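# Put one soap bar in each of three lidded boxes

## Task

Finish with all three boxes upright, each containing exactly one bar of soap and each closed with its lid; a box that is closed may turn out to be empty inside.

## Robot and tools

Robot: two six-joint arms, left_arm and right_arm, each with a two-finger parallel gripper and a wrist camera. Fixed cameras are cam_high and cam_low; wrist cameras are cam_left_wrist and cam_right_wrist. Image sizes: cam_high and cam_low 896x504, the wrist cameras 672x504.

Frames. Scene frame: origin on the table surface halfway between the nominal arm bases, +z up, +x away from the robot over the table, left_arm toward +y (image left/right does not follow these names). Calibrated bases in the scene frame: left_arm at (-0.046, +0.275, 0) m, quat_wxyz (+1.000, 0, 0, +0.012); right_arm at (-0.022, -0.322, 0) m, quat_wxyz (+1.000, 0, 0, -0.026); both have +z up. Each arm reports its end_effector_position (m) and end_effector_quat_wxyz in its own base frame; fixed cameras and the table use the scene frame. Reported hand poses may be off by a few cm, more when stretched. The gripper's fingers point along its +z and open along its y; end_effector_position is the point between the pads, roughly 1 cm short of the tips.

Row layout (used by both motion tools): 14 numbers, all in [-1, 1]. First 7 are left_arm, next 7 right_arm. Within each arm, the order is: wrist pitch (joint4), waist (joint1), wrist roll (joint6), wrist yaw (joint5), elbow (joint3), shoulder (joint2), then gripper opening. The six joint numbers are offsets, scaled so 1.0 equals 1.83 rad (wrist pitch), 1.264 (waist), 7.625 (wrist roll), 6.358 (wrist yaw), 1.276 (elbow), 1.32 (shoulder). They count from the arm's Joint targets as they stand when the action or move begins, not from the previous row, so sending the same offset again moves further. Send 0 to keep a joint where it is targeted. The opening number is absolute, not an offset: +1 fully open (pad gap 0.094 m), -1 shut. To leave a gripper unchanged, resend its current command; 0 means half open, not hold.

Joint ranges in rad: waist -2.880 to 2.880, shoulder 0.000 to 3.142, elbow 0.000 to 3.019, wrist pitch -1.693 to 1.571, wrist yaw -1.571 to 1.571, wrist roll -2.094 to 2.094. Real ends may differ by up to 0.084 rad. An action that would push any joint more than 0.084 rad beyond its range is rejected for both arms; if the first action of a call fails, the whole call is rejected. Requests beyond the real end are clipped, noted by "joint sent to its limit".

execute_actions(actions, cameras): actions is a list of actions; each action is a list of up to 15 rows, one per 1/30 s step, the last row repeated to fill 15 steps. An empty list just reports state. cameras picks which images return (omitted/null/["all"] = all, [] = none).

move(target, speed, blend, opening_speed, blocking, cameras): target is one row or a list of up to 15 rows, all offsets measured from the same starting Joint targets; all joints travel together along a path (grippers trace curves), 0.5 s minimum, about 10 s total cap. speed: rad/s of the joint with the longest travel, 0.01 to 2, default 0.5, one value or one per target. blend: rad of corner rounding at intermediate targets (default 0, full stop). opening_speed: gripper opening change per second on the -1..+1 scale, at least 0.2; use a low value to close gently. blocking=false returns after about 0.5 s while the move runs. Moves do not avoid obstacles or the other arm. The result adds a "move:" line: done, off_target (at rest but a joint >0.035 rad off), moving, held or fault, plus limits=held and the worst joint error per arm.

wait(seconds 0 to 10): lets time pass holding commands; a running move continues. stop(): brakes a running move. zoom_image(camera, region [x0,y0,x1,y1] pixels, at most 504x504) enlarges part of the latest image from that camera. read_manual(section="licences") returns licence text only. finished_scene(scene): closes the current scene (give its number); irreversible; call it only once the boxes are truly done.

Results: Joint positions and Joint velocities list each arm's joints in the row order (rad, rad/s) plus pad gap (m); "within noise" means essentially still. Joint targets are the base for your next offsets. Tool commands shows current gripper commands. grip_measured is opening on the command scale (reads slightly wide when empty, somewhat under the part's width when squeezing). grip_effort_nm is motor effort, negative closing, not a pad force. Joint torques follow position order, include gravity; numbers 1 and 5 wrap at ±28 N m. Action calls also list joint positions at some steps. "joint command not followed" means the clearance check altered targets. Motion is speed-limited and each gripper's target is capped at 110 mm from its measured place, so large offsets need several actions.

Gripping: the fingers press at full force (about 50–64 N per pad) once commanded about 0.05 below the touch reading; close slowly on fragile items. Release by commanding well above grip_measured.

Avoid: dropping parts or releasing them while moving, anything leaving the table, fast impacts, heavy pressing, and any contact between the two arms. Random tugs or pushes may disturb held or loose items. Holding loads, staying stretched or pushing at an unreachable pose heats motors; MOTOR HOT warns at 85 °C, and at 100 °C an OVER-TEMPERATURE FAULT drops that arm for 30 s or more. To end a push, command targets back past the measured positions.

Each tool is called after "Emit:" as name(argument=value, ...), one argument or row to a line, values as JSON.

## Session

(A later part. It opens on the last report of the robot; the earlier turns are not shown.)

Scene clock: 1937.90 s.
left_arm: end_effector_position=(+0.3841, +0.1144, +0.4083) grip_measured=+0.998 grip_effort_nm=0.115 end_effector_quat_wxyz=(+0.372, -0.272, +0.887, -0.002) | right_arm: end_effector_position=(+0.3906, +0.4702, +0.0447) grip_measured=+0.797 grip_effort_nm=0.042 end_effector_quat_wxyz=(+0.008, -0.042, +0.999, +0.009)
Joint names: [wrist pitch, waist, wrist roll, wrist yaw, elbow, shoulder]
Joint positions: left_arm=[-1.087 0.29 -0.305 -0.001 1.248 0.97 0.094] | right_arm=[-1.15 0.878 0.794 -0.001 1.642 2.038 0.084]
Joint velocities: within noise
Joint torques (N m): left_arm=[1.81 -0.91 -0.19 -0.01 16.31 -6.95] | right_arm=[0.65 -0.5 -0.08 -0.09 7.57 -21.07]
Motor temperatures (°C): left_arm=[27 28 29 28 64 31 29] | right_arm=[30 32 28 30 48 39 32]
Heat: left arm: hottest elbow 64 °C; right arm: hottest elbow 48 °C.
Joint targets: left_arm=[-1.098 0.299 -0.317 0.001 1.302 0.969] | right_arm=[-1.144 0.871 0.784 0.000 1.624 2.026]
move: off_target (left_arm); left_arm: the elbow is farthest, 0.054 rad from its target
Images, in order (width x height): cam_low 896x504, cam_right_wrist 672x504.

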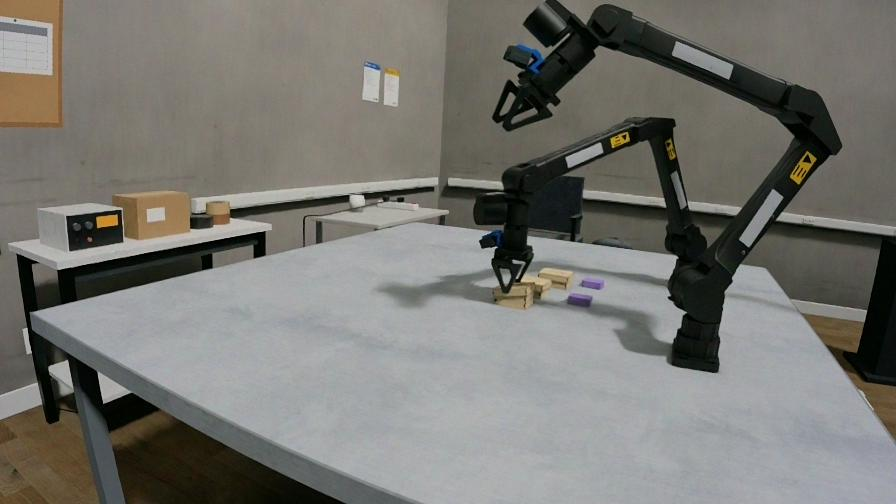

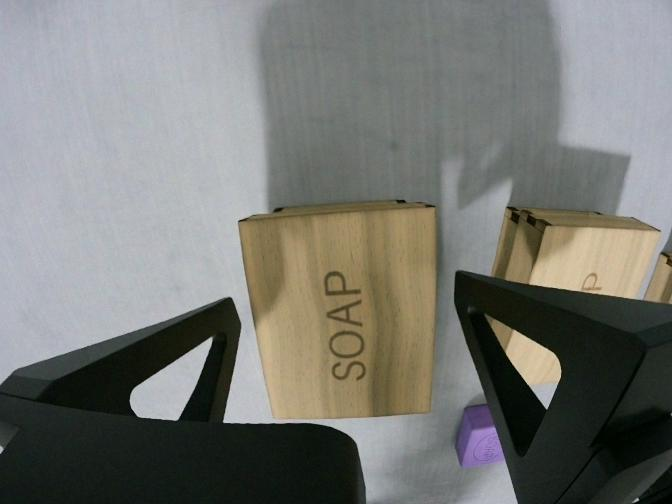

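Emit:
move(
  target=[0,0,0,0,0,0,1,0,0,0,0,0,0,0.25],
  opening_speed=0.3,
  cameras=[],
)

Emit:
move(
  target=[
    [0,0,0,0,0,0,1,-0.009,0,0,0,0.0533,0,0.25],
    [0,0,0,0,0,0,1,-0.083,0,0,0,0.123,-0.0189,0.25],
  ],
  speed=0.1,
  blend=[0.005,0],
  cameras=["cam_low","cam_right_wrist"],
)

Emit:
zoom_image(
  camera="cam_low",
  region=[485, 250, 545, 310],
)

Scene clock: 1971.70 s.
left_arm: end_effector_position=(+0.3841, +0.1144, +0.4083) grip_measured=+0.998 grip_effort_nm=0.115 end_effector_quat_wxyz=(+0.372, -0.272, +0.887, -0.002) | right_arm: end_effector_position=(+0.3906, +0.4702, +0.0447) grip_measured=+0.351 grip_effort_nm=-1.048 end_effector_quat_wxyz=(+0.008, -0.042, +0.999, +0.009)
Joint names: [wrist pitch, waist, wrist roll, wrist yaw, elbow, shoulder]
Joint positions: left_arm=[-1.087 0.29 -0.305 -0.001 1.248 0.97 0.094] | right_arm=[-1.15 0.878 0.794 -0.001 1.642 2.038 0.063]
Joint velocities: within noise
Joint torques (N m): left_arm=[1.83 -0.91 -0.19 -0.01 16.32 -6.95] | right_arm=[0.65 -0.56 -0.08 -0.08 7.57 -21.13]
Motor temperatures (°C): left_arm=[27 28 29 28 65 31 29] | right_arm=[30 32 28 30 47 41 31]
Heat: left arm: hottest elbow 65 °C; right arm: hottest elbow 47 °C.
Joint targets: left_arm=[-1.098 0.299 -0.317 0.001 1.302 0.969] | right_arm=[-1.144 0.871 0.784 0.000 1.624 2.026]
move: off_target (left_arm); left_arm: the elbow is farthest, 0.054 rad from its target
No camera images: "cameras" was empty.

Scene clock: 1974.20 s.
left_arm: end_effector_position=(+0.3841, +0.1144, +0.4083) grip_measured=+0.998 grip_effort_nm=0.115 end_effector_quat_wxyz=(+0.372, -0.272, +0.887, -0.002) | right_arm: end_effector_position=(+0.3893, +0.4686, +0.0867) grip_measured=+0.348 grip_effort_nm=-1.082 end_effector_quat_wxyz=(-0.004, -0.042, +0.999, -0.004)
Joint names: [wrist pitch, waist, wrist roll, wrist yaw, elbow, shoulder]
Joint positions: left_arm=[-1.087 0.29 -0.305 -0.001 1.248 0.97 0.094] | right_arm=[-1.288 0.878 0.794 -0.001 1.723 2.016 0.063]
Joint velocities: within noise
Joint torques (N m): left_arm=[1.81 -0.91 -0.19 -0.01 16.31 -7] | right_arm=[0.06 -0.56 -0.08 -0.09 14.26 -21.36]
Motor temperatures (°C): left_arm=[27 28 29 28 65 31 29] | right_arm=[30 32 28 30 47 41 31]
Heat: left arm: hottest elbow 65 °C; right arm: hottest elbow 47 °C.
Joint targets: left_arm=[-1.098 0.299 -0.317 0.001 1.302 0.969] | right_arm=[-1.296 0.871 0.784 0.000 1.781 2.001]
move: off_target (left_arm, right_arm); left_arm: the elbow is farthest, 0.054 rad from its target; right_arm: the elbow is farthest, 0.058 rad from its target
Images, in order (width x height): cam_low 896x504, cam_right_wrist 672x504.

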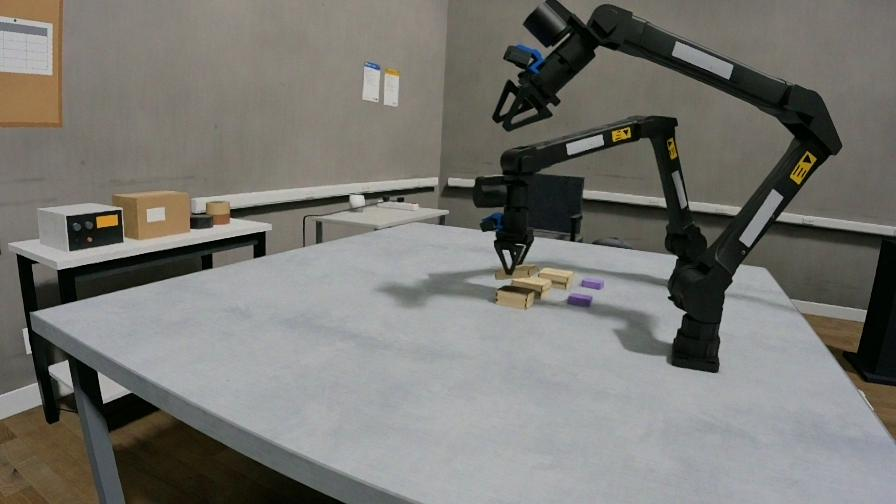

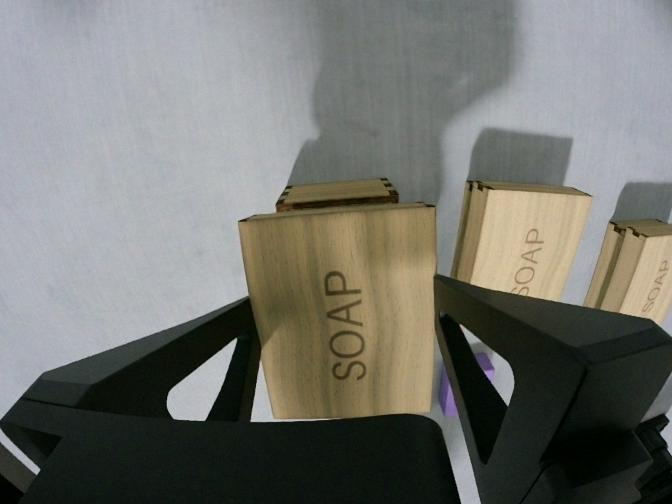

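Scaled by 8.400 from the camera's 896x504 image, which has a finer 1280x720 frame.

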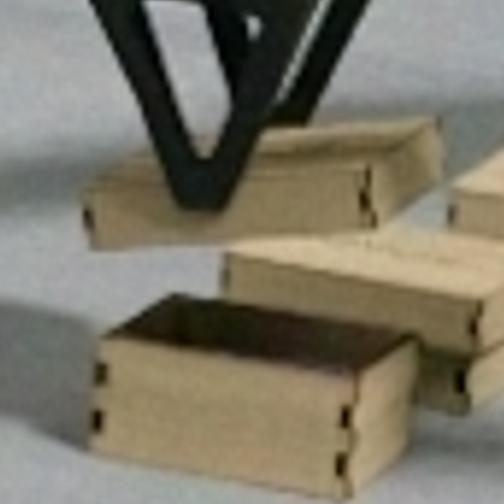

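Emit:
move(
  target=[
    [0,0,0,0,0,0,1,0.0514,0,0,0,-0.0976,0.0356,0.25],
    [0,0,0,0,0,0,1,0.0689,0,0,0,-0.1105,0.047,0.25],
  ],
  speed=0.1,
  blend=[0.012,0],
  cameras=["cam_low","cam_right_wrist"],
)

Emit:
zoom_image(
  camera="cam_low",
  region=[485, 260, 545, 320],
)

Emit:
zoom_image(
  camera="cam_right_wrist",
  region=[220, 130, 470, 270],
)

Scene clock: 1992.40 s.
left_arm: end_effector_position=(+0.3841, +0.1144, +0.4083) grip_measured=+0.998 grip_effort_nm=0.120 end_effector_quat_wxyz=(+0.372, -0.272, +0.887, -0.002) | right_arm: end_effector_position=(+0.3890, +0.4683, +0.0497) grip_measured=+0.348 grip_effort_nm=-1.072 end_effector_quat_wxyz=(+0.002, -0.042, +0.999, +0.004)
Joint names: [wrist pitch, waist, wrist roll, wrist yaw, elbow, shoulder]
Joint positions: left_arm=[-1.087 0.29 -0.305 -0.001 1.248 0.97 0.094] | right_arm=[-1.179 0.878 0.794 -0.001 1.653 2.036 0.063]
Joint velocities: within noise
Joint torques (N m): left_arm=[1.83 -0.97 -0.19 -0.01 16.32 -6.89] | right_arm=[0.75 -0.5 -0.08 -0.09 7.86 -17.96]
Motor temperatures (°C): left_arm=[27 28 29 28 65 31 29] | right_arm=[30 32 28 30 52 39 32]
Heat: left arm: hottest elbow 65 °C; right arm: hottest elbow 52 °C.
Joint targets: left_arm=[-1.098 0.299 -0.317 0.001 1.302 0.969] | right_arm=[-1.170 0.871 0.784 0.000 1.640 2.063]
move: off_target (left_arm); left_arm: the elbow is farthest, 0.054 rad from its target
Images, in order (width x height): cam_low 896x504, cam_right_wrist 672x504.

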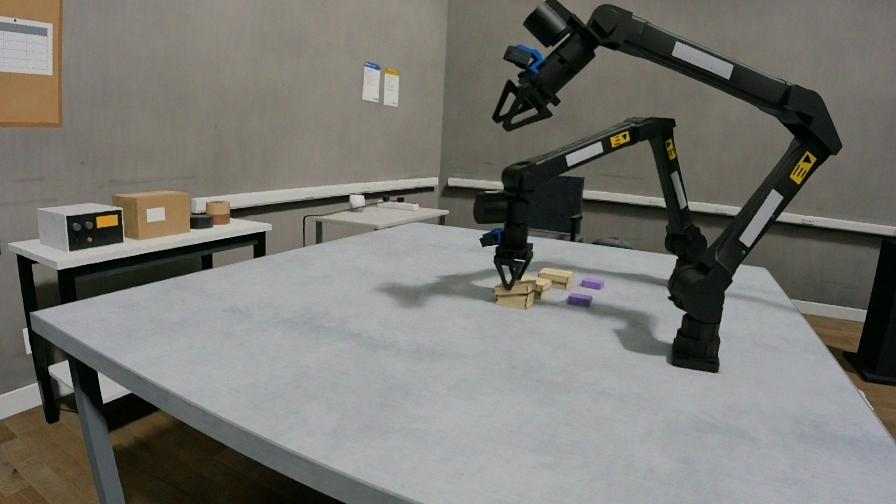

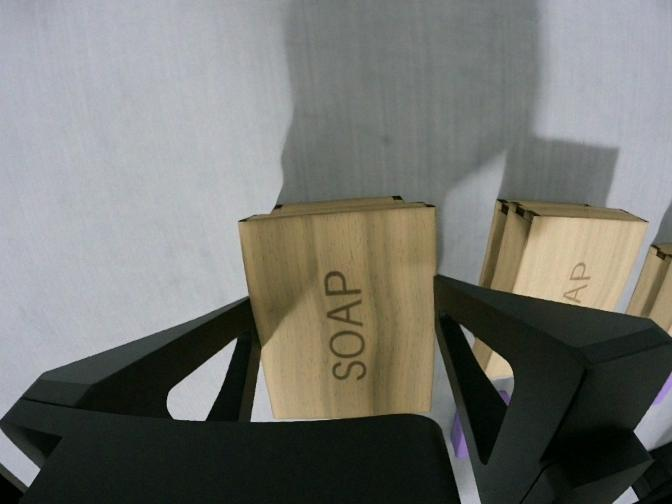

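Scaled by 8.400 from the camera's 896x504 image, which has a finer 1280x720 frame.

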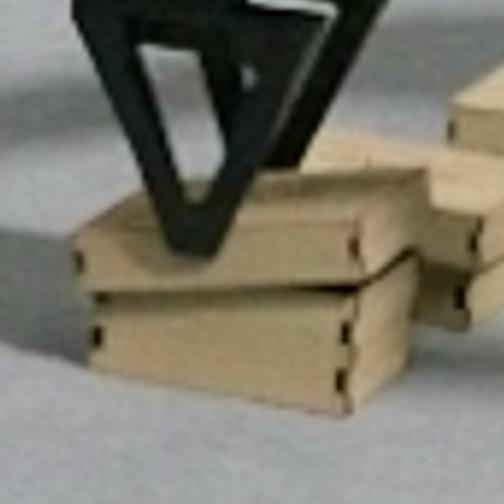

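Scaled by 2.016 from the camera's 672x504 image, which has a finer 960x720 frame.

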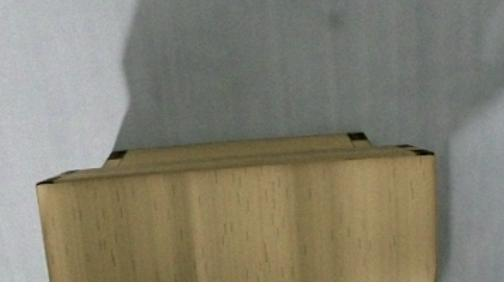

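Emit:
move(
  target=[0,0,0,0,0,0,1,0.006,0,0,0,-0.005,0.009,0.25],
  speed=0.06,
  cameras=["cam_low","cam_right_wrist"],
)

Emit:
zoom_image(
  camera="cam_low",
  region=[485, 260, 545, 320],
)

Emit:
zoom_image(
  camera="cam_right_wrist",
  region=[220, 130, 470, 270],
)

Scene clock: 2007.17 s.
left_arm: end_effector_position=(+0.3841, +0.1144, +0.4083) grip_measured=+0.998 grip_effort_nm=0.115 end_effector_quat_wxyz=(+0.372, -0.272, +0.887, -0.002) | right_arm: end_effector_position=(+0.3895, +0.4689, +0.0445) grip_measured=+0.348 grip_effort_nm=-1.077 end_effector_quat_wxyz=(+0.003, -0.042, +0.999, +0.004)
Joint names: [wrist pitch, waist, wrist roll, wrist yaw, elbow, shoulder]
Joint positions: left_arm=[-1.087 0.29 -0.305 -0.001 1.248 0.97 0.094] | right_arm=[-1.167 0.878 0.794 -0.001 1.649 2.043 0.063]
Joint velocities: within noise
Joint torques (N m): left_arm=[1.83 -0.91 -0.19 -0.01 16.31 -6.89] | right_arm=[0.68 -0.5 -0.06 -0.09 7.76 -17.08]
Motor temperatures (°C): left_arm=[27 28 29 28 65 31 29] | right_arm=[30 32 28 30 50 40 32]
Heat: left arm: hottest elbow 65 °C; right arm: hottest elbow 50 °C.
Joint targets: left_arm=[-1.098 0.299 -0.317 0.001 1.302 0.969] | right_arm=[-1.159 0.871 0.784 0.000 1.633 2.075]
move: off_target (left_arm); left_arm: the elbow is farthest, 0.054 rad from its target
Images, in order (width x height): cam_low 896x504, cam_right_wrist 672x504.

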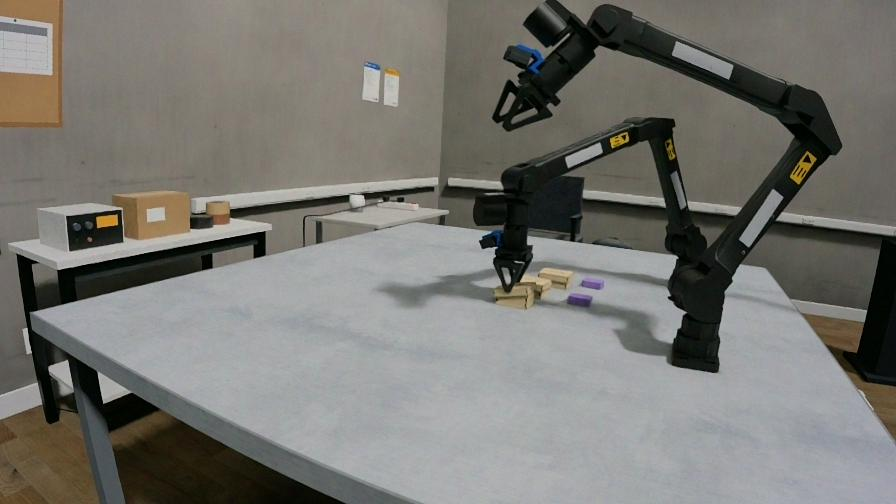

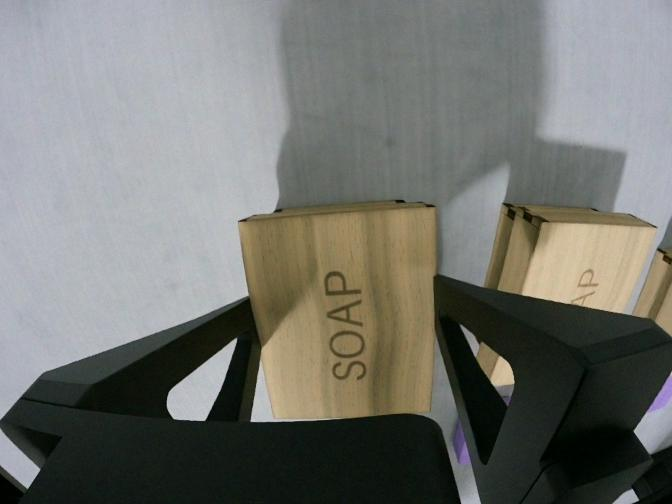

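Scaled by 8.400 from the camera's 896x504 image, which has a finer 1280x720 frame.

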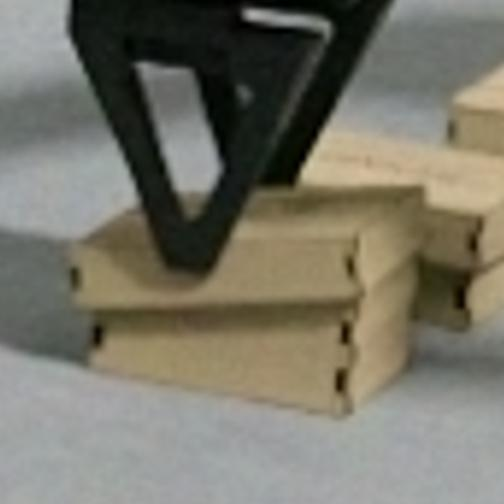

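Scaled by 2.016 from the camera's 672x504 image, which has a finer 960x720 frame.

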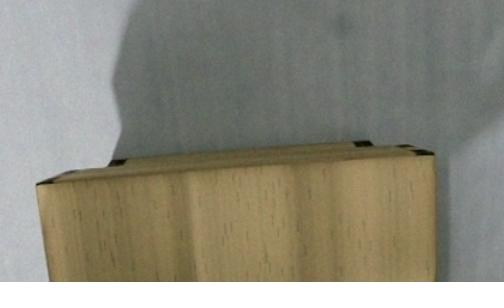

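Emit:
move(
  target=[
    [0,0,0,0,0,0,1,0,0,0,0,0,0,0.9],
    [0,0,0,0,0,0,1,-0.007,0,0,0,0.0525,-0.0227,0.9],
    [0,0,0,0,0,0,1,-0.0749,0,0,0,0.116,-0.0561,0.9],
  ],
  speed=0.12,
  opening_speed=0.3,
  blend=[0,0.005,0],
  cameras=["cam_low","cam_right_wrist"],
)

Emit:
zoom_image(
  camera="cam_low",
  region=[485, 260, 545, 320],
)

Scene clock: 2053.23 s.
left_arm: end_effector_position=(+0.3841, +0.1144, +0.4083) grip_measured=+0.998 grip_effort_nm=0.120 end_effector_quat_wxyz=(+0.372, -0.272, +0.887, -0.002) | right_arm: end_effector_position=(+0.3900, +0.4695, +0.0901) grip_measured=+0.898 grip_effort_nm=0.042 end_effector_quat_wxyz=(-0.002, -0.042, +0.999, -0.001)
Joint names: [wrist pitch, waist, wrist roll, wrist yaw, elbow, shoulder]
Joint positions: left_arm=[-1.087 0.29 -0.305 -0.001 1.248 0.97 0.094] | right_arm=[-1.288 0.878 0.794 -0.001 1.726 2.012 0.089]
Joint velocities: within noise
Joint torques (N m): left_arm=[1.81 -0.97 -0.19 -0.01 16.32 -6.95] | right_arm=[0.21 -0.56 -0.07 -0.09 14.09 -20.89]
Motor temperatures (°C): left_arm=[27 28 29 28 66 31 29] | right_arm=[30 32 28 30 48 40 32]
Heat: left arm: hottest elbow 66 °C; right arm: hottest elbow 48 °C.
Joint targets: left_arm=[-1.098 0.299 -0.317 0.001 1.302 0.969] | right_arm=[-1.296 0.871 0.784 0.000 1.782 2.001]
move: off_target (left_arm, right_arm); left_arm: the elbow is farthest, 0.054 rad from its target; right_arm: the elbow is farthest, 0.055 rad from its target
Images, in order (width x height): cam_low 896x504, cam_right_wrist 672x504.

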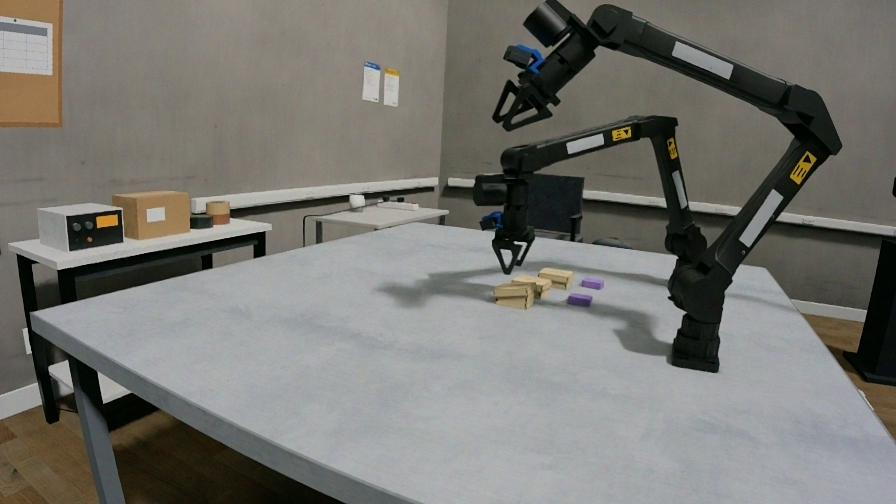

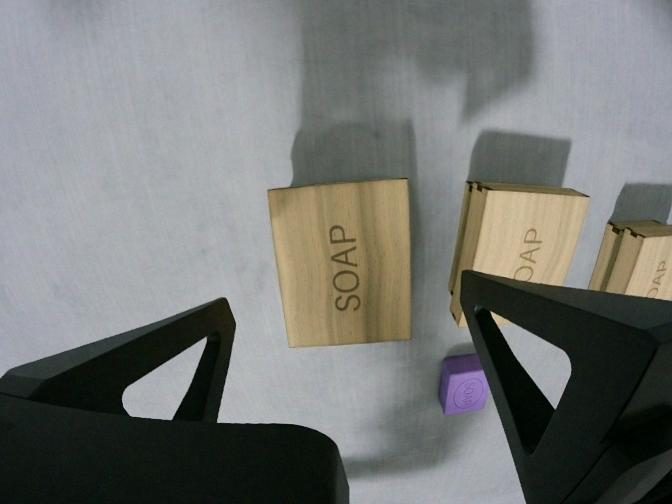

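Scaled by 8.400 from the camera's 896x504 image, which has a finer 1280x720 frame.

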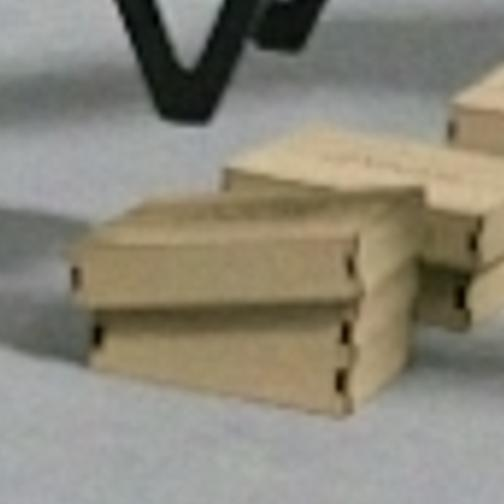

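Emit:
move(
  target=[
    [0,0,0,0,0,0,1,0.0268,0.0396,0.0076,0,-0.1324,-0.0386,-0.6],
    [0,0,0,0,0,0,1,0.0652,0.0396,0.0076,0,-0.157,-0.003,-0.6],
  ],
  speed=0.15,
  cameras=["cam_low","cam_right_wrist"],
)

Emit:
zoom_image(
  camera="cam_low",
  region=[485, 260, 545, 320],
)

Scene clock: 2066.67 s.
left_arm: end_effector_position=(+0.3841, +0.1144, +0.4083) grip_measured=+0.998 grip_effort_nm=0.115 end_effector_quat_wxyz=(+0.372, -0.272, +0.887, -0.002) | right_arm: end_effector_position=(+0.3603, +0.4672, +0.0674) grip_measured=-0.598 grip_effort_nm=-0.125 end_effector_quat_wxyz=(+0.003, -0.042, +0.999, +0.005)
Joint names: [wrist pitch, waist, wrist roll, wrist yaw, elbow, shoulder]
Joint positions: left_arm=[-1.087 0.29 -0.305 -0.001 1.248 0.97 0.094] | right_arm=[-1.185 0.914 0.831 -0.001 1.596 1.971 0.019]
Joint velocities: within noise
Joint torques (N m): left_arm=[1.81 -0.97 -0.19 -0.01 16.31 -6.95] | right_arm=[0.68 0.73 0.12 -0.09 7.86 -17.2]
Motor temperatures (°C): left_arm=[27 28 29 28 66 31 29] | right_arm=[30 32 28 30 51 40 31]
Heat: left arm: hottest elbow 66 °C; right arm: hottest elbow 51 °C.
Joint targets: left_arm=[-1.098 0.299 -0.317 0.001 1.302 0.969] | right_arm=[-1.176 0.921 0.842 0.000 1.581 1.997]
move: off_target (left_arm); left_arm: the elbow is farthest, 0.054 rad from its target
Images, in order (width x height): cam_low 896x504, cam_right_wrist 672x504.

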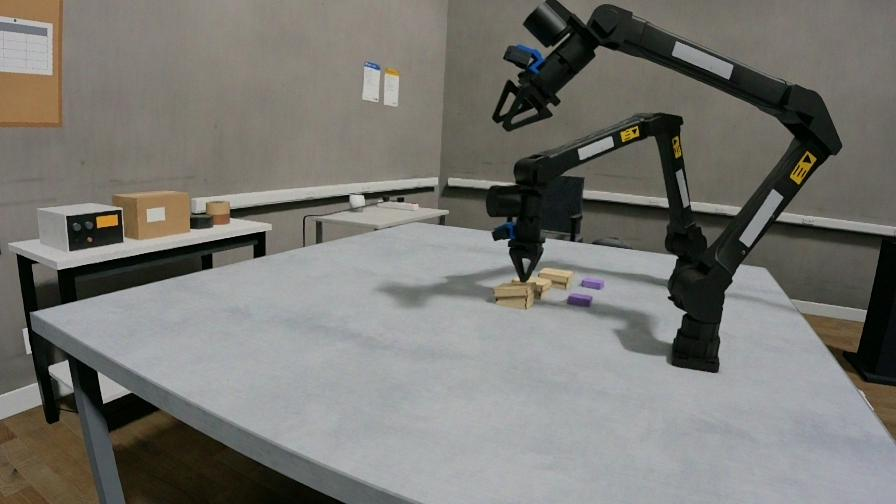

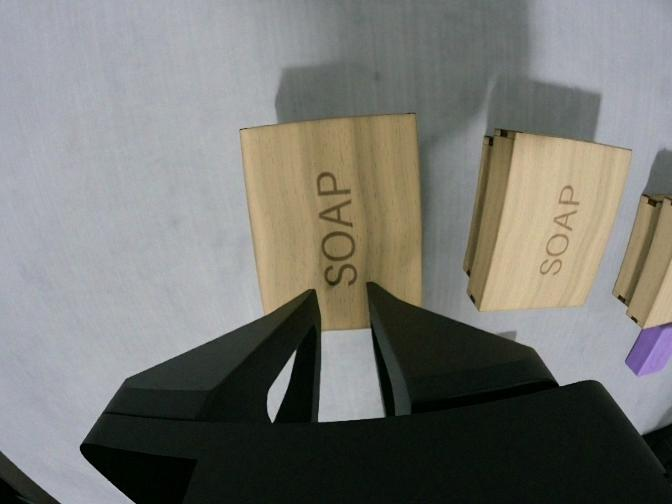

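Scaled by 8.400 from the camera's 896x504 image, which has a finer 1280x720 frame.

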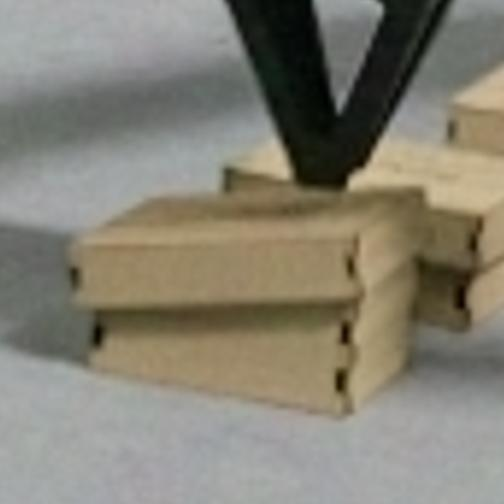

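Emit:
move(
  target=[0,0,0,0,0,0,1,0.0213,0,0,0,-0.0165,0.0152,-0.6],
  speed=0.06,
  cameras=["cam_low","cam_right_wrist"],
)

Emit:
zoom_image(
  camera="cam_low",
  region=[485, 260, 545, 320],
)

Scene clock: 2077.73 s.
left_arm: end_effector_position=(+0.3841, +0.1144, +0.4083) grip_measured=+0.998 grip_effort_nm=0.120 end_effector_quat_wxyz=(+0.372, -0.272, +0.887, -0.002) | right_arm: end_effector_position=(+0.3624, +0.4698, +0.0590) grip_measured=-0.598 grip_effort_nm=-0.125 end_effector_quat_wxyz=(+0.008, -0.042, +0.999, +0.011)
Joint names: [wrist pitch, waist, wrist roll, wrist yaw, elbow, shoulder]
Joint positions: left_arm=[-1.087 0.29 -0.305 -0.001 1.248 0.97 0.094] | right_arm=[-1.149 0.914 0.831 -0.001 1.583 1.977 0.019]
Joint velocities: within noise
Joint torques (N m): left_arm=[1.81 -0.97 -0.19 -0.01 16.31 -6.95] | right_arm=[0.87 0.73 0.11 -0.09 7.17 -16.15]
Motor temperatures (°C): left_arm=[27 28 29 28 66 31 29] | right_arm=[30 32 28 30 50 40 31]
Heat: left arm: hottest elbow 66 °C; right arm: hottest elbow 50 °C.
Joint targets: left_arm=[-1.098 0.299 -0.317 0.001 1.302 0.969] | right_arm=[-1.138 0.921 0.842 0.000 1.560 2.017]
move: off_target (left_arm, right_arm); left_arm: the elbow is farthest, 0.054 rad from its target; right_arm: the shoulder is farthest, 0.040 rad from its target
Images, in order (width x height): cam_low 896x504, cam_right_wrist 672x504.

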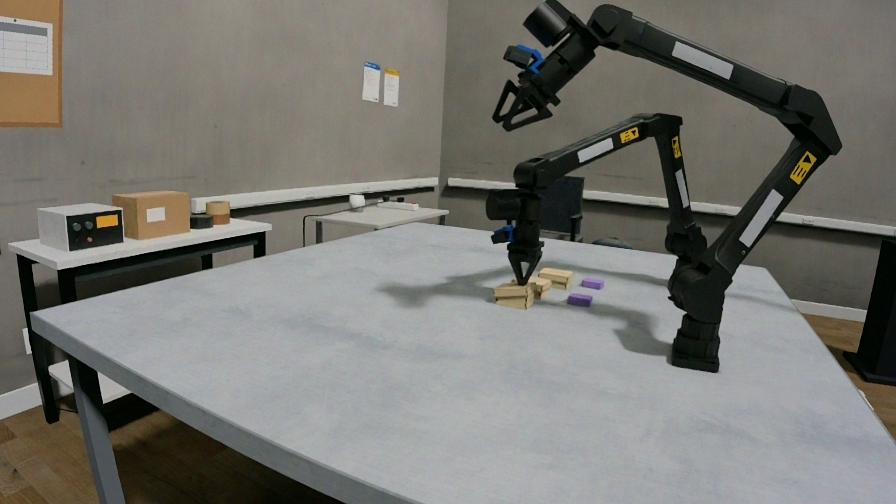

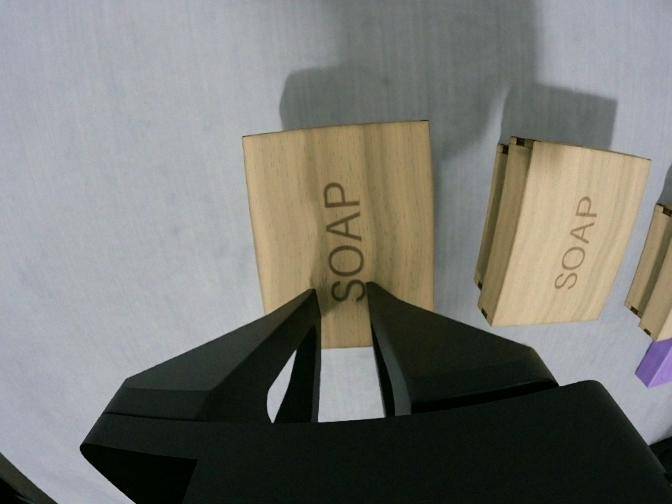

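Scaled by 8.400 from the camera's 896x504 image, which has a finer 1280x720 frame.

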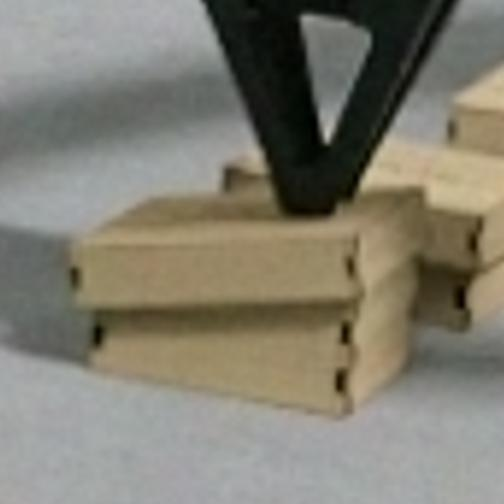

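Emit:
move(
  target=[0,0,0,0,0,0,1,0.009,0,0,0,-0.02,0.02,-0.6],
  speed=0.06,
  cameras=["cam_low","cam_right_wrist"],
)

Emit:
zoom_image(
  camera="cam_low",
  region=[485, 260, 545, 320],
)

Scene clock: 2087.53 s.
left_arm: end_effector_position=(+0.3841, +0.1144, +0.4083) grip_measured=+0.998 grip_effort_nm=0.125 end_effector_quat_wxyz=(+0.372, -0.272, +0.887, -0.002) | right_arm: end_effector_position=(+0.3620, +0.4694, +0.0568) grip_measured=-0.599 grip_effort_nm=-0.125 end_effector_quat_wxyz=(+0.009, -0.042, +0.999, +0.011)
Joint names: [wrist pitch, waist, wrist roll, wrist yaw, elbow, shoulder]
Joint positions: left_arm=[-1.087 0.29 -0.305 -0.001 1.248 0.97 0.094] | right_arm=[-1.142 0.914 0.831 -0.001 1.577 1.977 0.019]
Joint velocities: within noise
Joint torques (N m): left_arm=[1.81 -0.91 -0.19 -0.01 16.31 -6.95] | right_arm=[1.16 0.73 0.11 -0.08 5.49 -14.15]
Motor temperatures (°C): left_arm=[27 28 29 28 66 31 29] | right_arm=[30 32 28 30 50 39 31]
Heat: left arm: hottest elbow 66 °C; right arm: hottest elbow 50 °C.
Joint targets: left_arm=[-1.098 0.299 -0.317 0.001 1.302 0.969] | right_arm=[-1.121 0.921 0.842 0.000 1.534 2.043]
move: off_target (left_arm, right_arm); left_arm: the elbow is farthest, 0.054 rad from its target; right_arm: the shoulder is farthest, 0.066 rad from its target
Images, in order (width x height): cam_low 896x504, cam_right_wrist 672x504.

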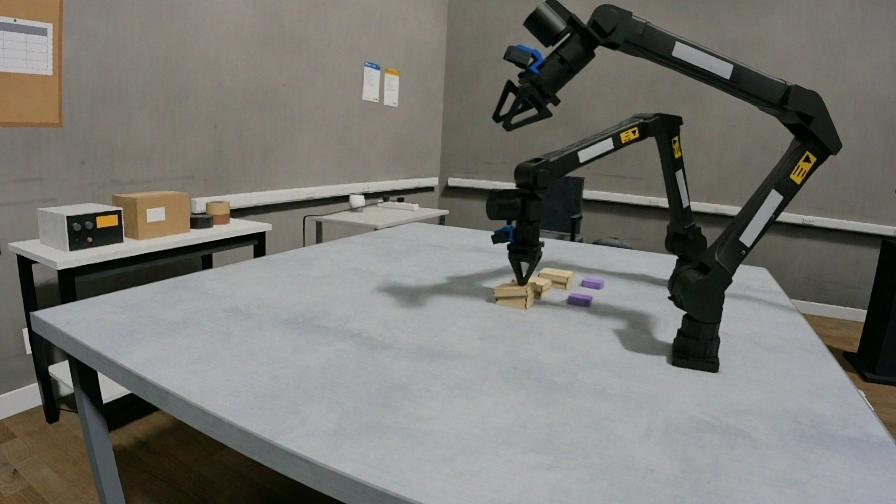

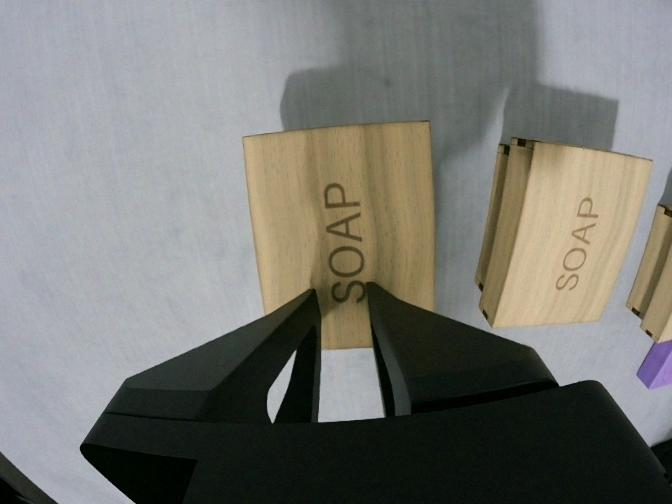

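Scaled by 8.400 from the camera's 896x504 image, which has a finer 1280x720 frame.

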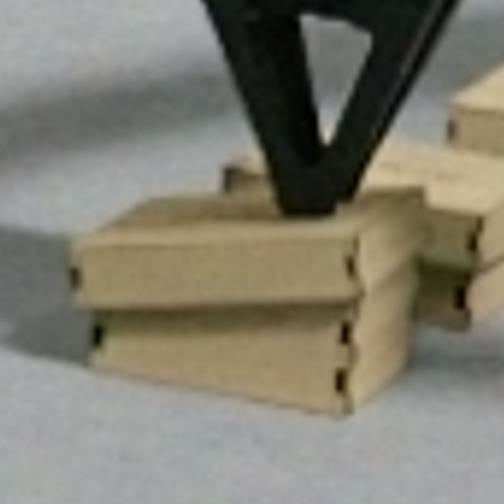

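Emit:
zoom_image(
  camera="cam_low",
  region=[515, 280, 540, 312],
)

Emit:
zoom_image(
  camera="cam_high",
  region=[320, 240, 480, 340],
)

Scaled by 15.750 from the camera's 896x504 image, which has a finer 1280x720 frame.

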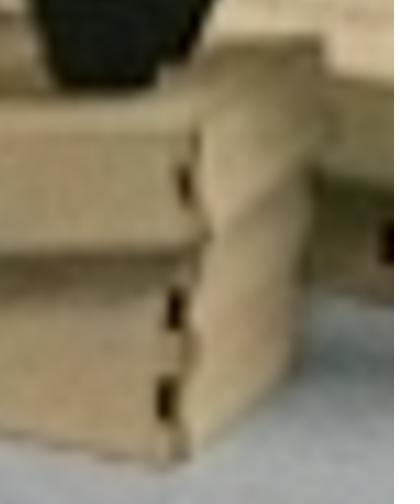

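This scene's latest camera images include none from cam_high. They are from: cam_low, cam_right_wrist. cam_high's image comes with the result of a call that names it in "cameras".

Emit:
move(
  target=[
    [0,0,0,0,0,0,1,-0.0186,0,0,0,0.0674,-0.0477,-0.6],
    [0,0,0,0,0,0,1,-0.0689,0,0,0,0.1113,-0.0705,-0.6],
    [0,0,0,0,0,0,1,-0.0956,-0.0396,-0.0076,0,0.1944,-0.0318,0.95],
    [0,0,0,0,0,0,1,-0.0443,-0.0396,-0.0076,0,0.096,0.0038,0.95],
    [0,0,0,0,0,0,1,-0.0208,-0.0396,-0.0076,0,0.0776,0.0242,0.95],
  ],
  speed=0.15,
  opening_speed=0.5,
  blend=[0.008,0,0,0.012,0],
  cameras=["cam_right_wrist"],
)

Scene clock: 2139.10 s.
left_arm: end_effector_position=(+0.3841, +0.1144, +0.4083) grip_measured=+0.998 grip_effort_nm=0.115 end_effector_quat_wxyz=(+0.372, -0.272, +0.887, -0.002) | right_arm: end_effector_position=(+0.3899, +0.4661, +0.0398) grip_measured=+0.948 grip_effort_nm=0.037 end_effector_quat_wxyz=(+0.000, -0.039, +0.999, +0.000)
Joint names: [wrist pitch, waist, wrist roll, wrist yaw, elbow, shoulder]
Joint positions: left_arm=[-1.087 0.29 -0.305 -0.001 1.248 0.97 0.094] | right_arm=[-1.168 0.875 0.796 -0.001 1.646 2.049 0.092]
Joint velocities: within noise
Joint torques (N m): left_arm=[1.81 -0.91 -0.19 -0.01 16.32 -6.95] | right_arm=[0.7 -0.21 -0.09 -0.08 7.94 -18.2]
Motor temperatures (°C): left_arm=[27 28 29 28 67 31 29] | right_arm=[30 32 28 30 48 38 30]
Heat: left arm: hottest elbow 67 °C; right arm: hottest elbow 48 °C.
Joint targets: left_arm=[-1.098 0.299 -0.317 0.001 1.302 0.969] | right_arm=[-1.159 0.871 0.784 0.000 1.633 2.075]
move: off_target (left_arm); target 3's new numbers were sent with right_arm's elbow 0.056 rad from that target; left_arm: the elbow is farthest, 0.054 rad from its target
Images, in order (width x height): cam_right_wrist 672x504.

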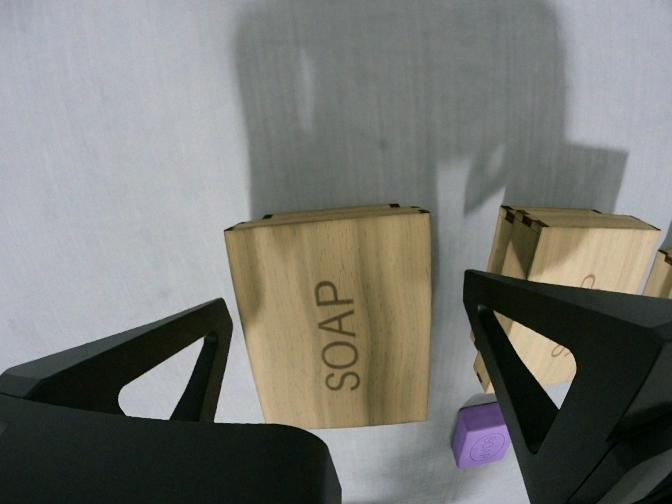

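Emit:
move(
  target=[
    [0,0,0,0,0,0,1,0,0.0134,-0.0047,0,0,0,0.95],
    [0,0,0,0,0,0,1,0,0.0134,-0.0047,0,0,0,0.25],
  ],
  speed=0.1,
  opening_speed=0.3,
  cameras=["cam_low","cam_right_wrist"],
)

Emit:
zoom_image(
  camera="cam_low",
  region=[485, 260, 545, 320],
)

Scene clock: 2152.73 s.
left_arm: end_effector_position=(+0.3841, +0.1144, +0.4083) grip_measured=+0.998 grip_effort_nm=0.115 end_effector_quat_wxyz=(+0.372, -0.272, +0.887, -0.002) | right_arm: end_effector_position=(+0.3870, +0.4687, +0.0398) grip_measured=+0.373 grip_effort_nm=-1.062 end_effector_quat_wxyz=(+0.000, -0.061, +0.998, +0.000)
Joint names: [wrist pitch, waist, wrist roll, wrist yaw, elbow, shoulder]
Joint positions: left_arm=[-1.087 0.29 -0.305 -0.001 1.248 0.97 0.094] | right_arm=[-1.168 0.881 0.76 -0.001 1.646 2.049 0.064]
Joint velocities: within noise
Joint torques (N m): left_arm=[1.8 -0.97 -0.19 -0.01 16.31 -7] | right_arm=[0.68 0.73 -0.09 -0.09 7.92 -18.14]
Motor temperatures (°C): left_arm=[27 28 29 28 67 31 29] | right_arm=[30 32 28 30 48 37 30]
Heat: left arm: hottest elbow 67 °C; right arm: hottest elbow 48 °C.
Joint targets: left_arm=[-1.098 0.299 -0.317 0.001 1.302 0.969] | right_arm=[-1.159 0.888 0.748 0.000 1.633 2.075]
move: off_target (left_arm); left_arm: the elbow is farthest, 0.054 rad from its target
Images, in order (width x height): cam_low 896x504, cam_right_wrist 672x504.

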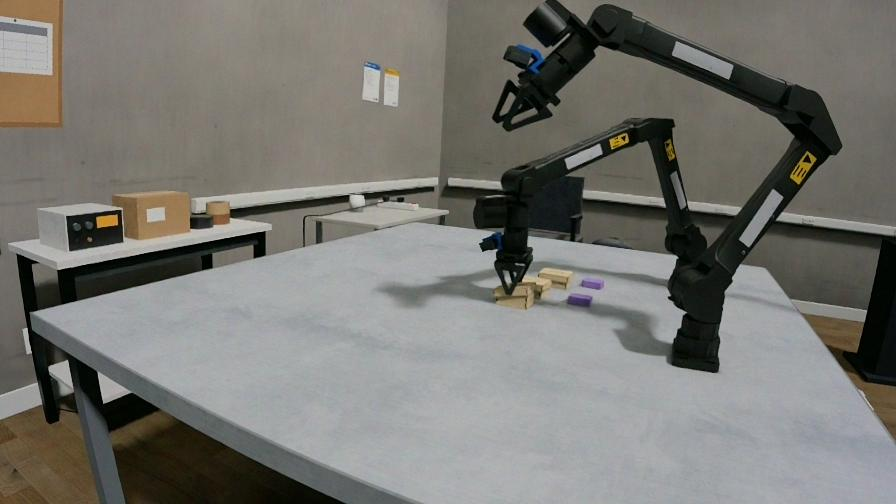

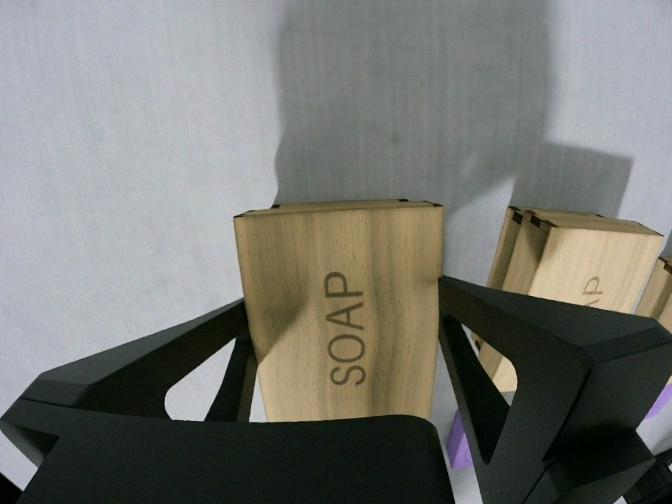

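Scaled by 8.400 from the camera's 896x504 image, which has a finer 1280x720 frame.

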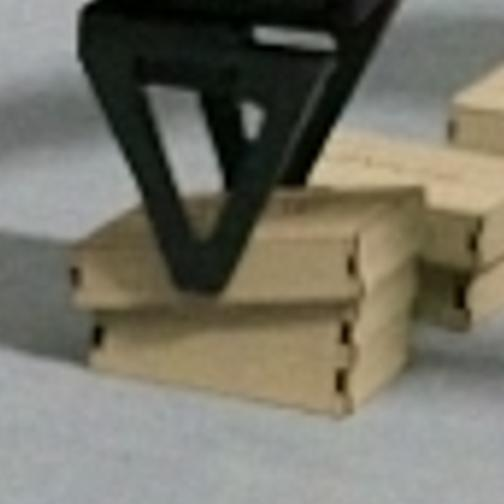

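Emit:
move(
  target=[
    [0,0,0,0,0,0,1,-0.011,0,0,0,0.0525,-0.0167,0.25],
    [0,0,0,0,0,0,1,-0.0749,0,0,0,0.1168,-0.0561,0.25],
    [0,0,0,0,0,0,1,0.0303,0.0225,0.00675,0.0178,-0.0439,-0.1083,0.25],
  ],
  speed=0.15,
  blend=[0.005,0.01,0],
  cameras=["cam_low","cam_right_wrist"],
)

Emit:
zoom_image(
  camera="cam_low",
  region=[485, 255, 545, 315],
)

Scene clock: 2194.47 s.
left_arm: end_effector_position=(+0.3841, +0.1144, +0.4083) grip_measured=+0.998 grip_effort_nm=0.120 end_effector_quat_wxyz=(+0.372, -0.272, +0.887, -0.002) | right_arm: end_effector_position=(+0.3887, +0.4671, +0.0801) grip_measured=+0.372 grip_effort_nm=-1.082 end_effector_quat_wxyz=(+0.075, -0.057, +0.996, +0.001)
Joint names: [wrist pitch, waist, wrist roll, wrist yaw, elbow, shoulder]
Joint positions: left_arm=[-1.087 0.29 -0.305 -0.001 1.248 0.97 0.094] | right_arm=[-1.113 0.909 0.788 0.111 1.592 1.95 0.064]
Joint velocities: within noise
Joint torques (N m): left_arm=[1.8 -0.91 -0.19 -0.01 16.31 -6.95] | right_arm=[0.81 0.79 0.1 0.06 8.1 -20.6]
Motor temperatures (°C): left_arm=[27 28 29 28 68 31 29] | right_arm=[30 32 28 30 48 38 32]
Heat: left arm: hottest elbow 68 °C; right arm: hottest elbow 48 °C.
Joint targets: left_arm=[-1.098 0.299 -0.317 0.001 1.302 0.969] | right_arm=[-1.104 0.916 0.800 0.113 1.577 1.932]
move: off_target (left_arm); left_arm: the elbow is farthest, 0.054 rad from its target
Images, in order (width x height): cam_low 896x504, cam_right_wrist 672x504.

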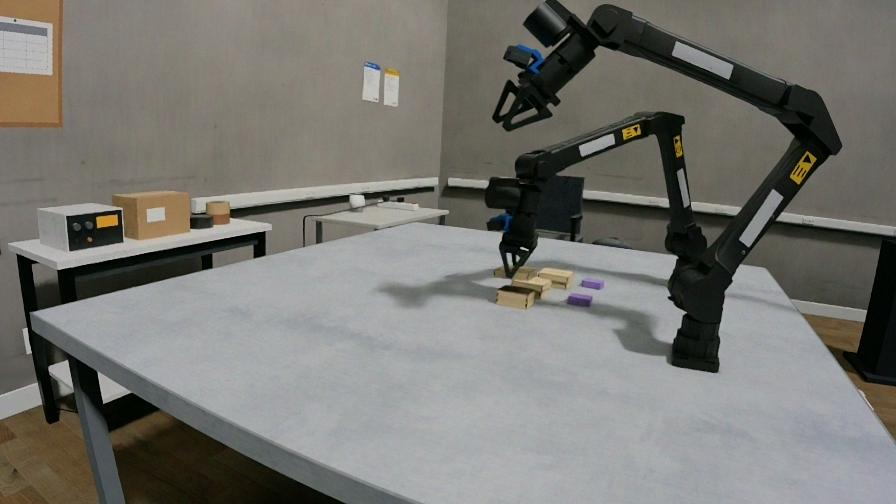

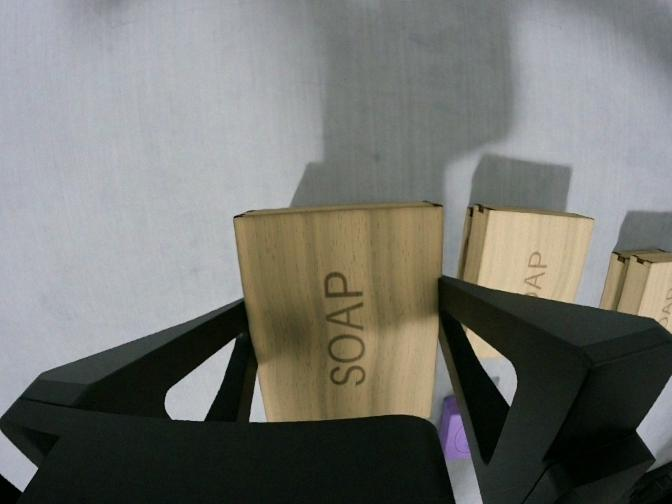

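Scaled by 8.400 from the camera's 896x504 image, which has a finer 1280x720 frame.

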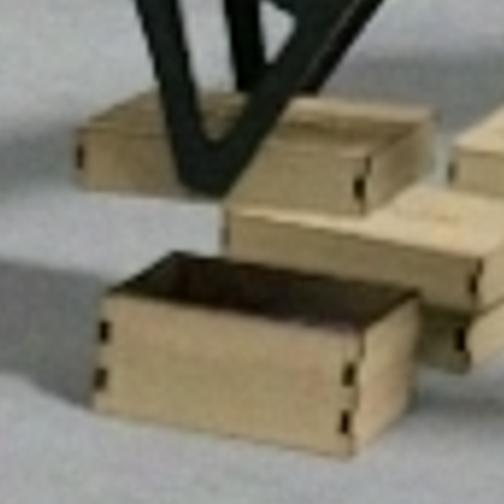

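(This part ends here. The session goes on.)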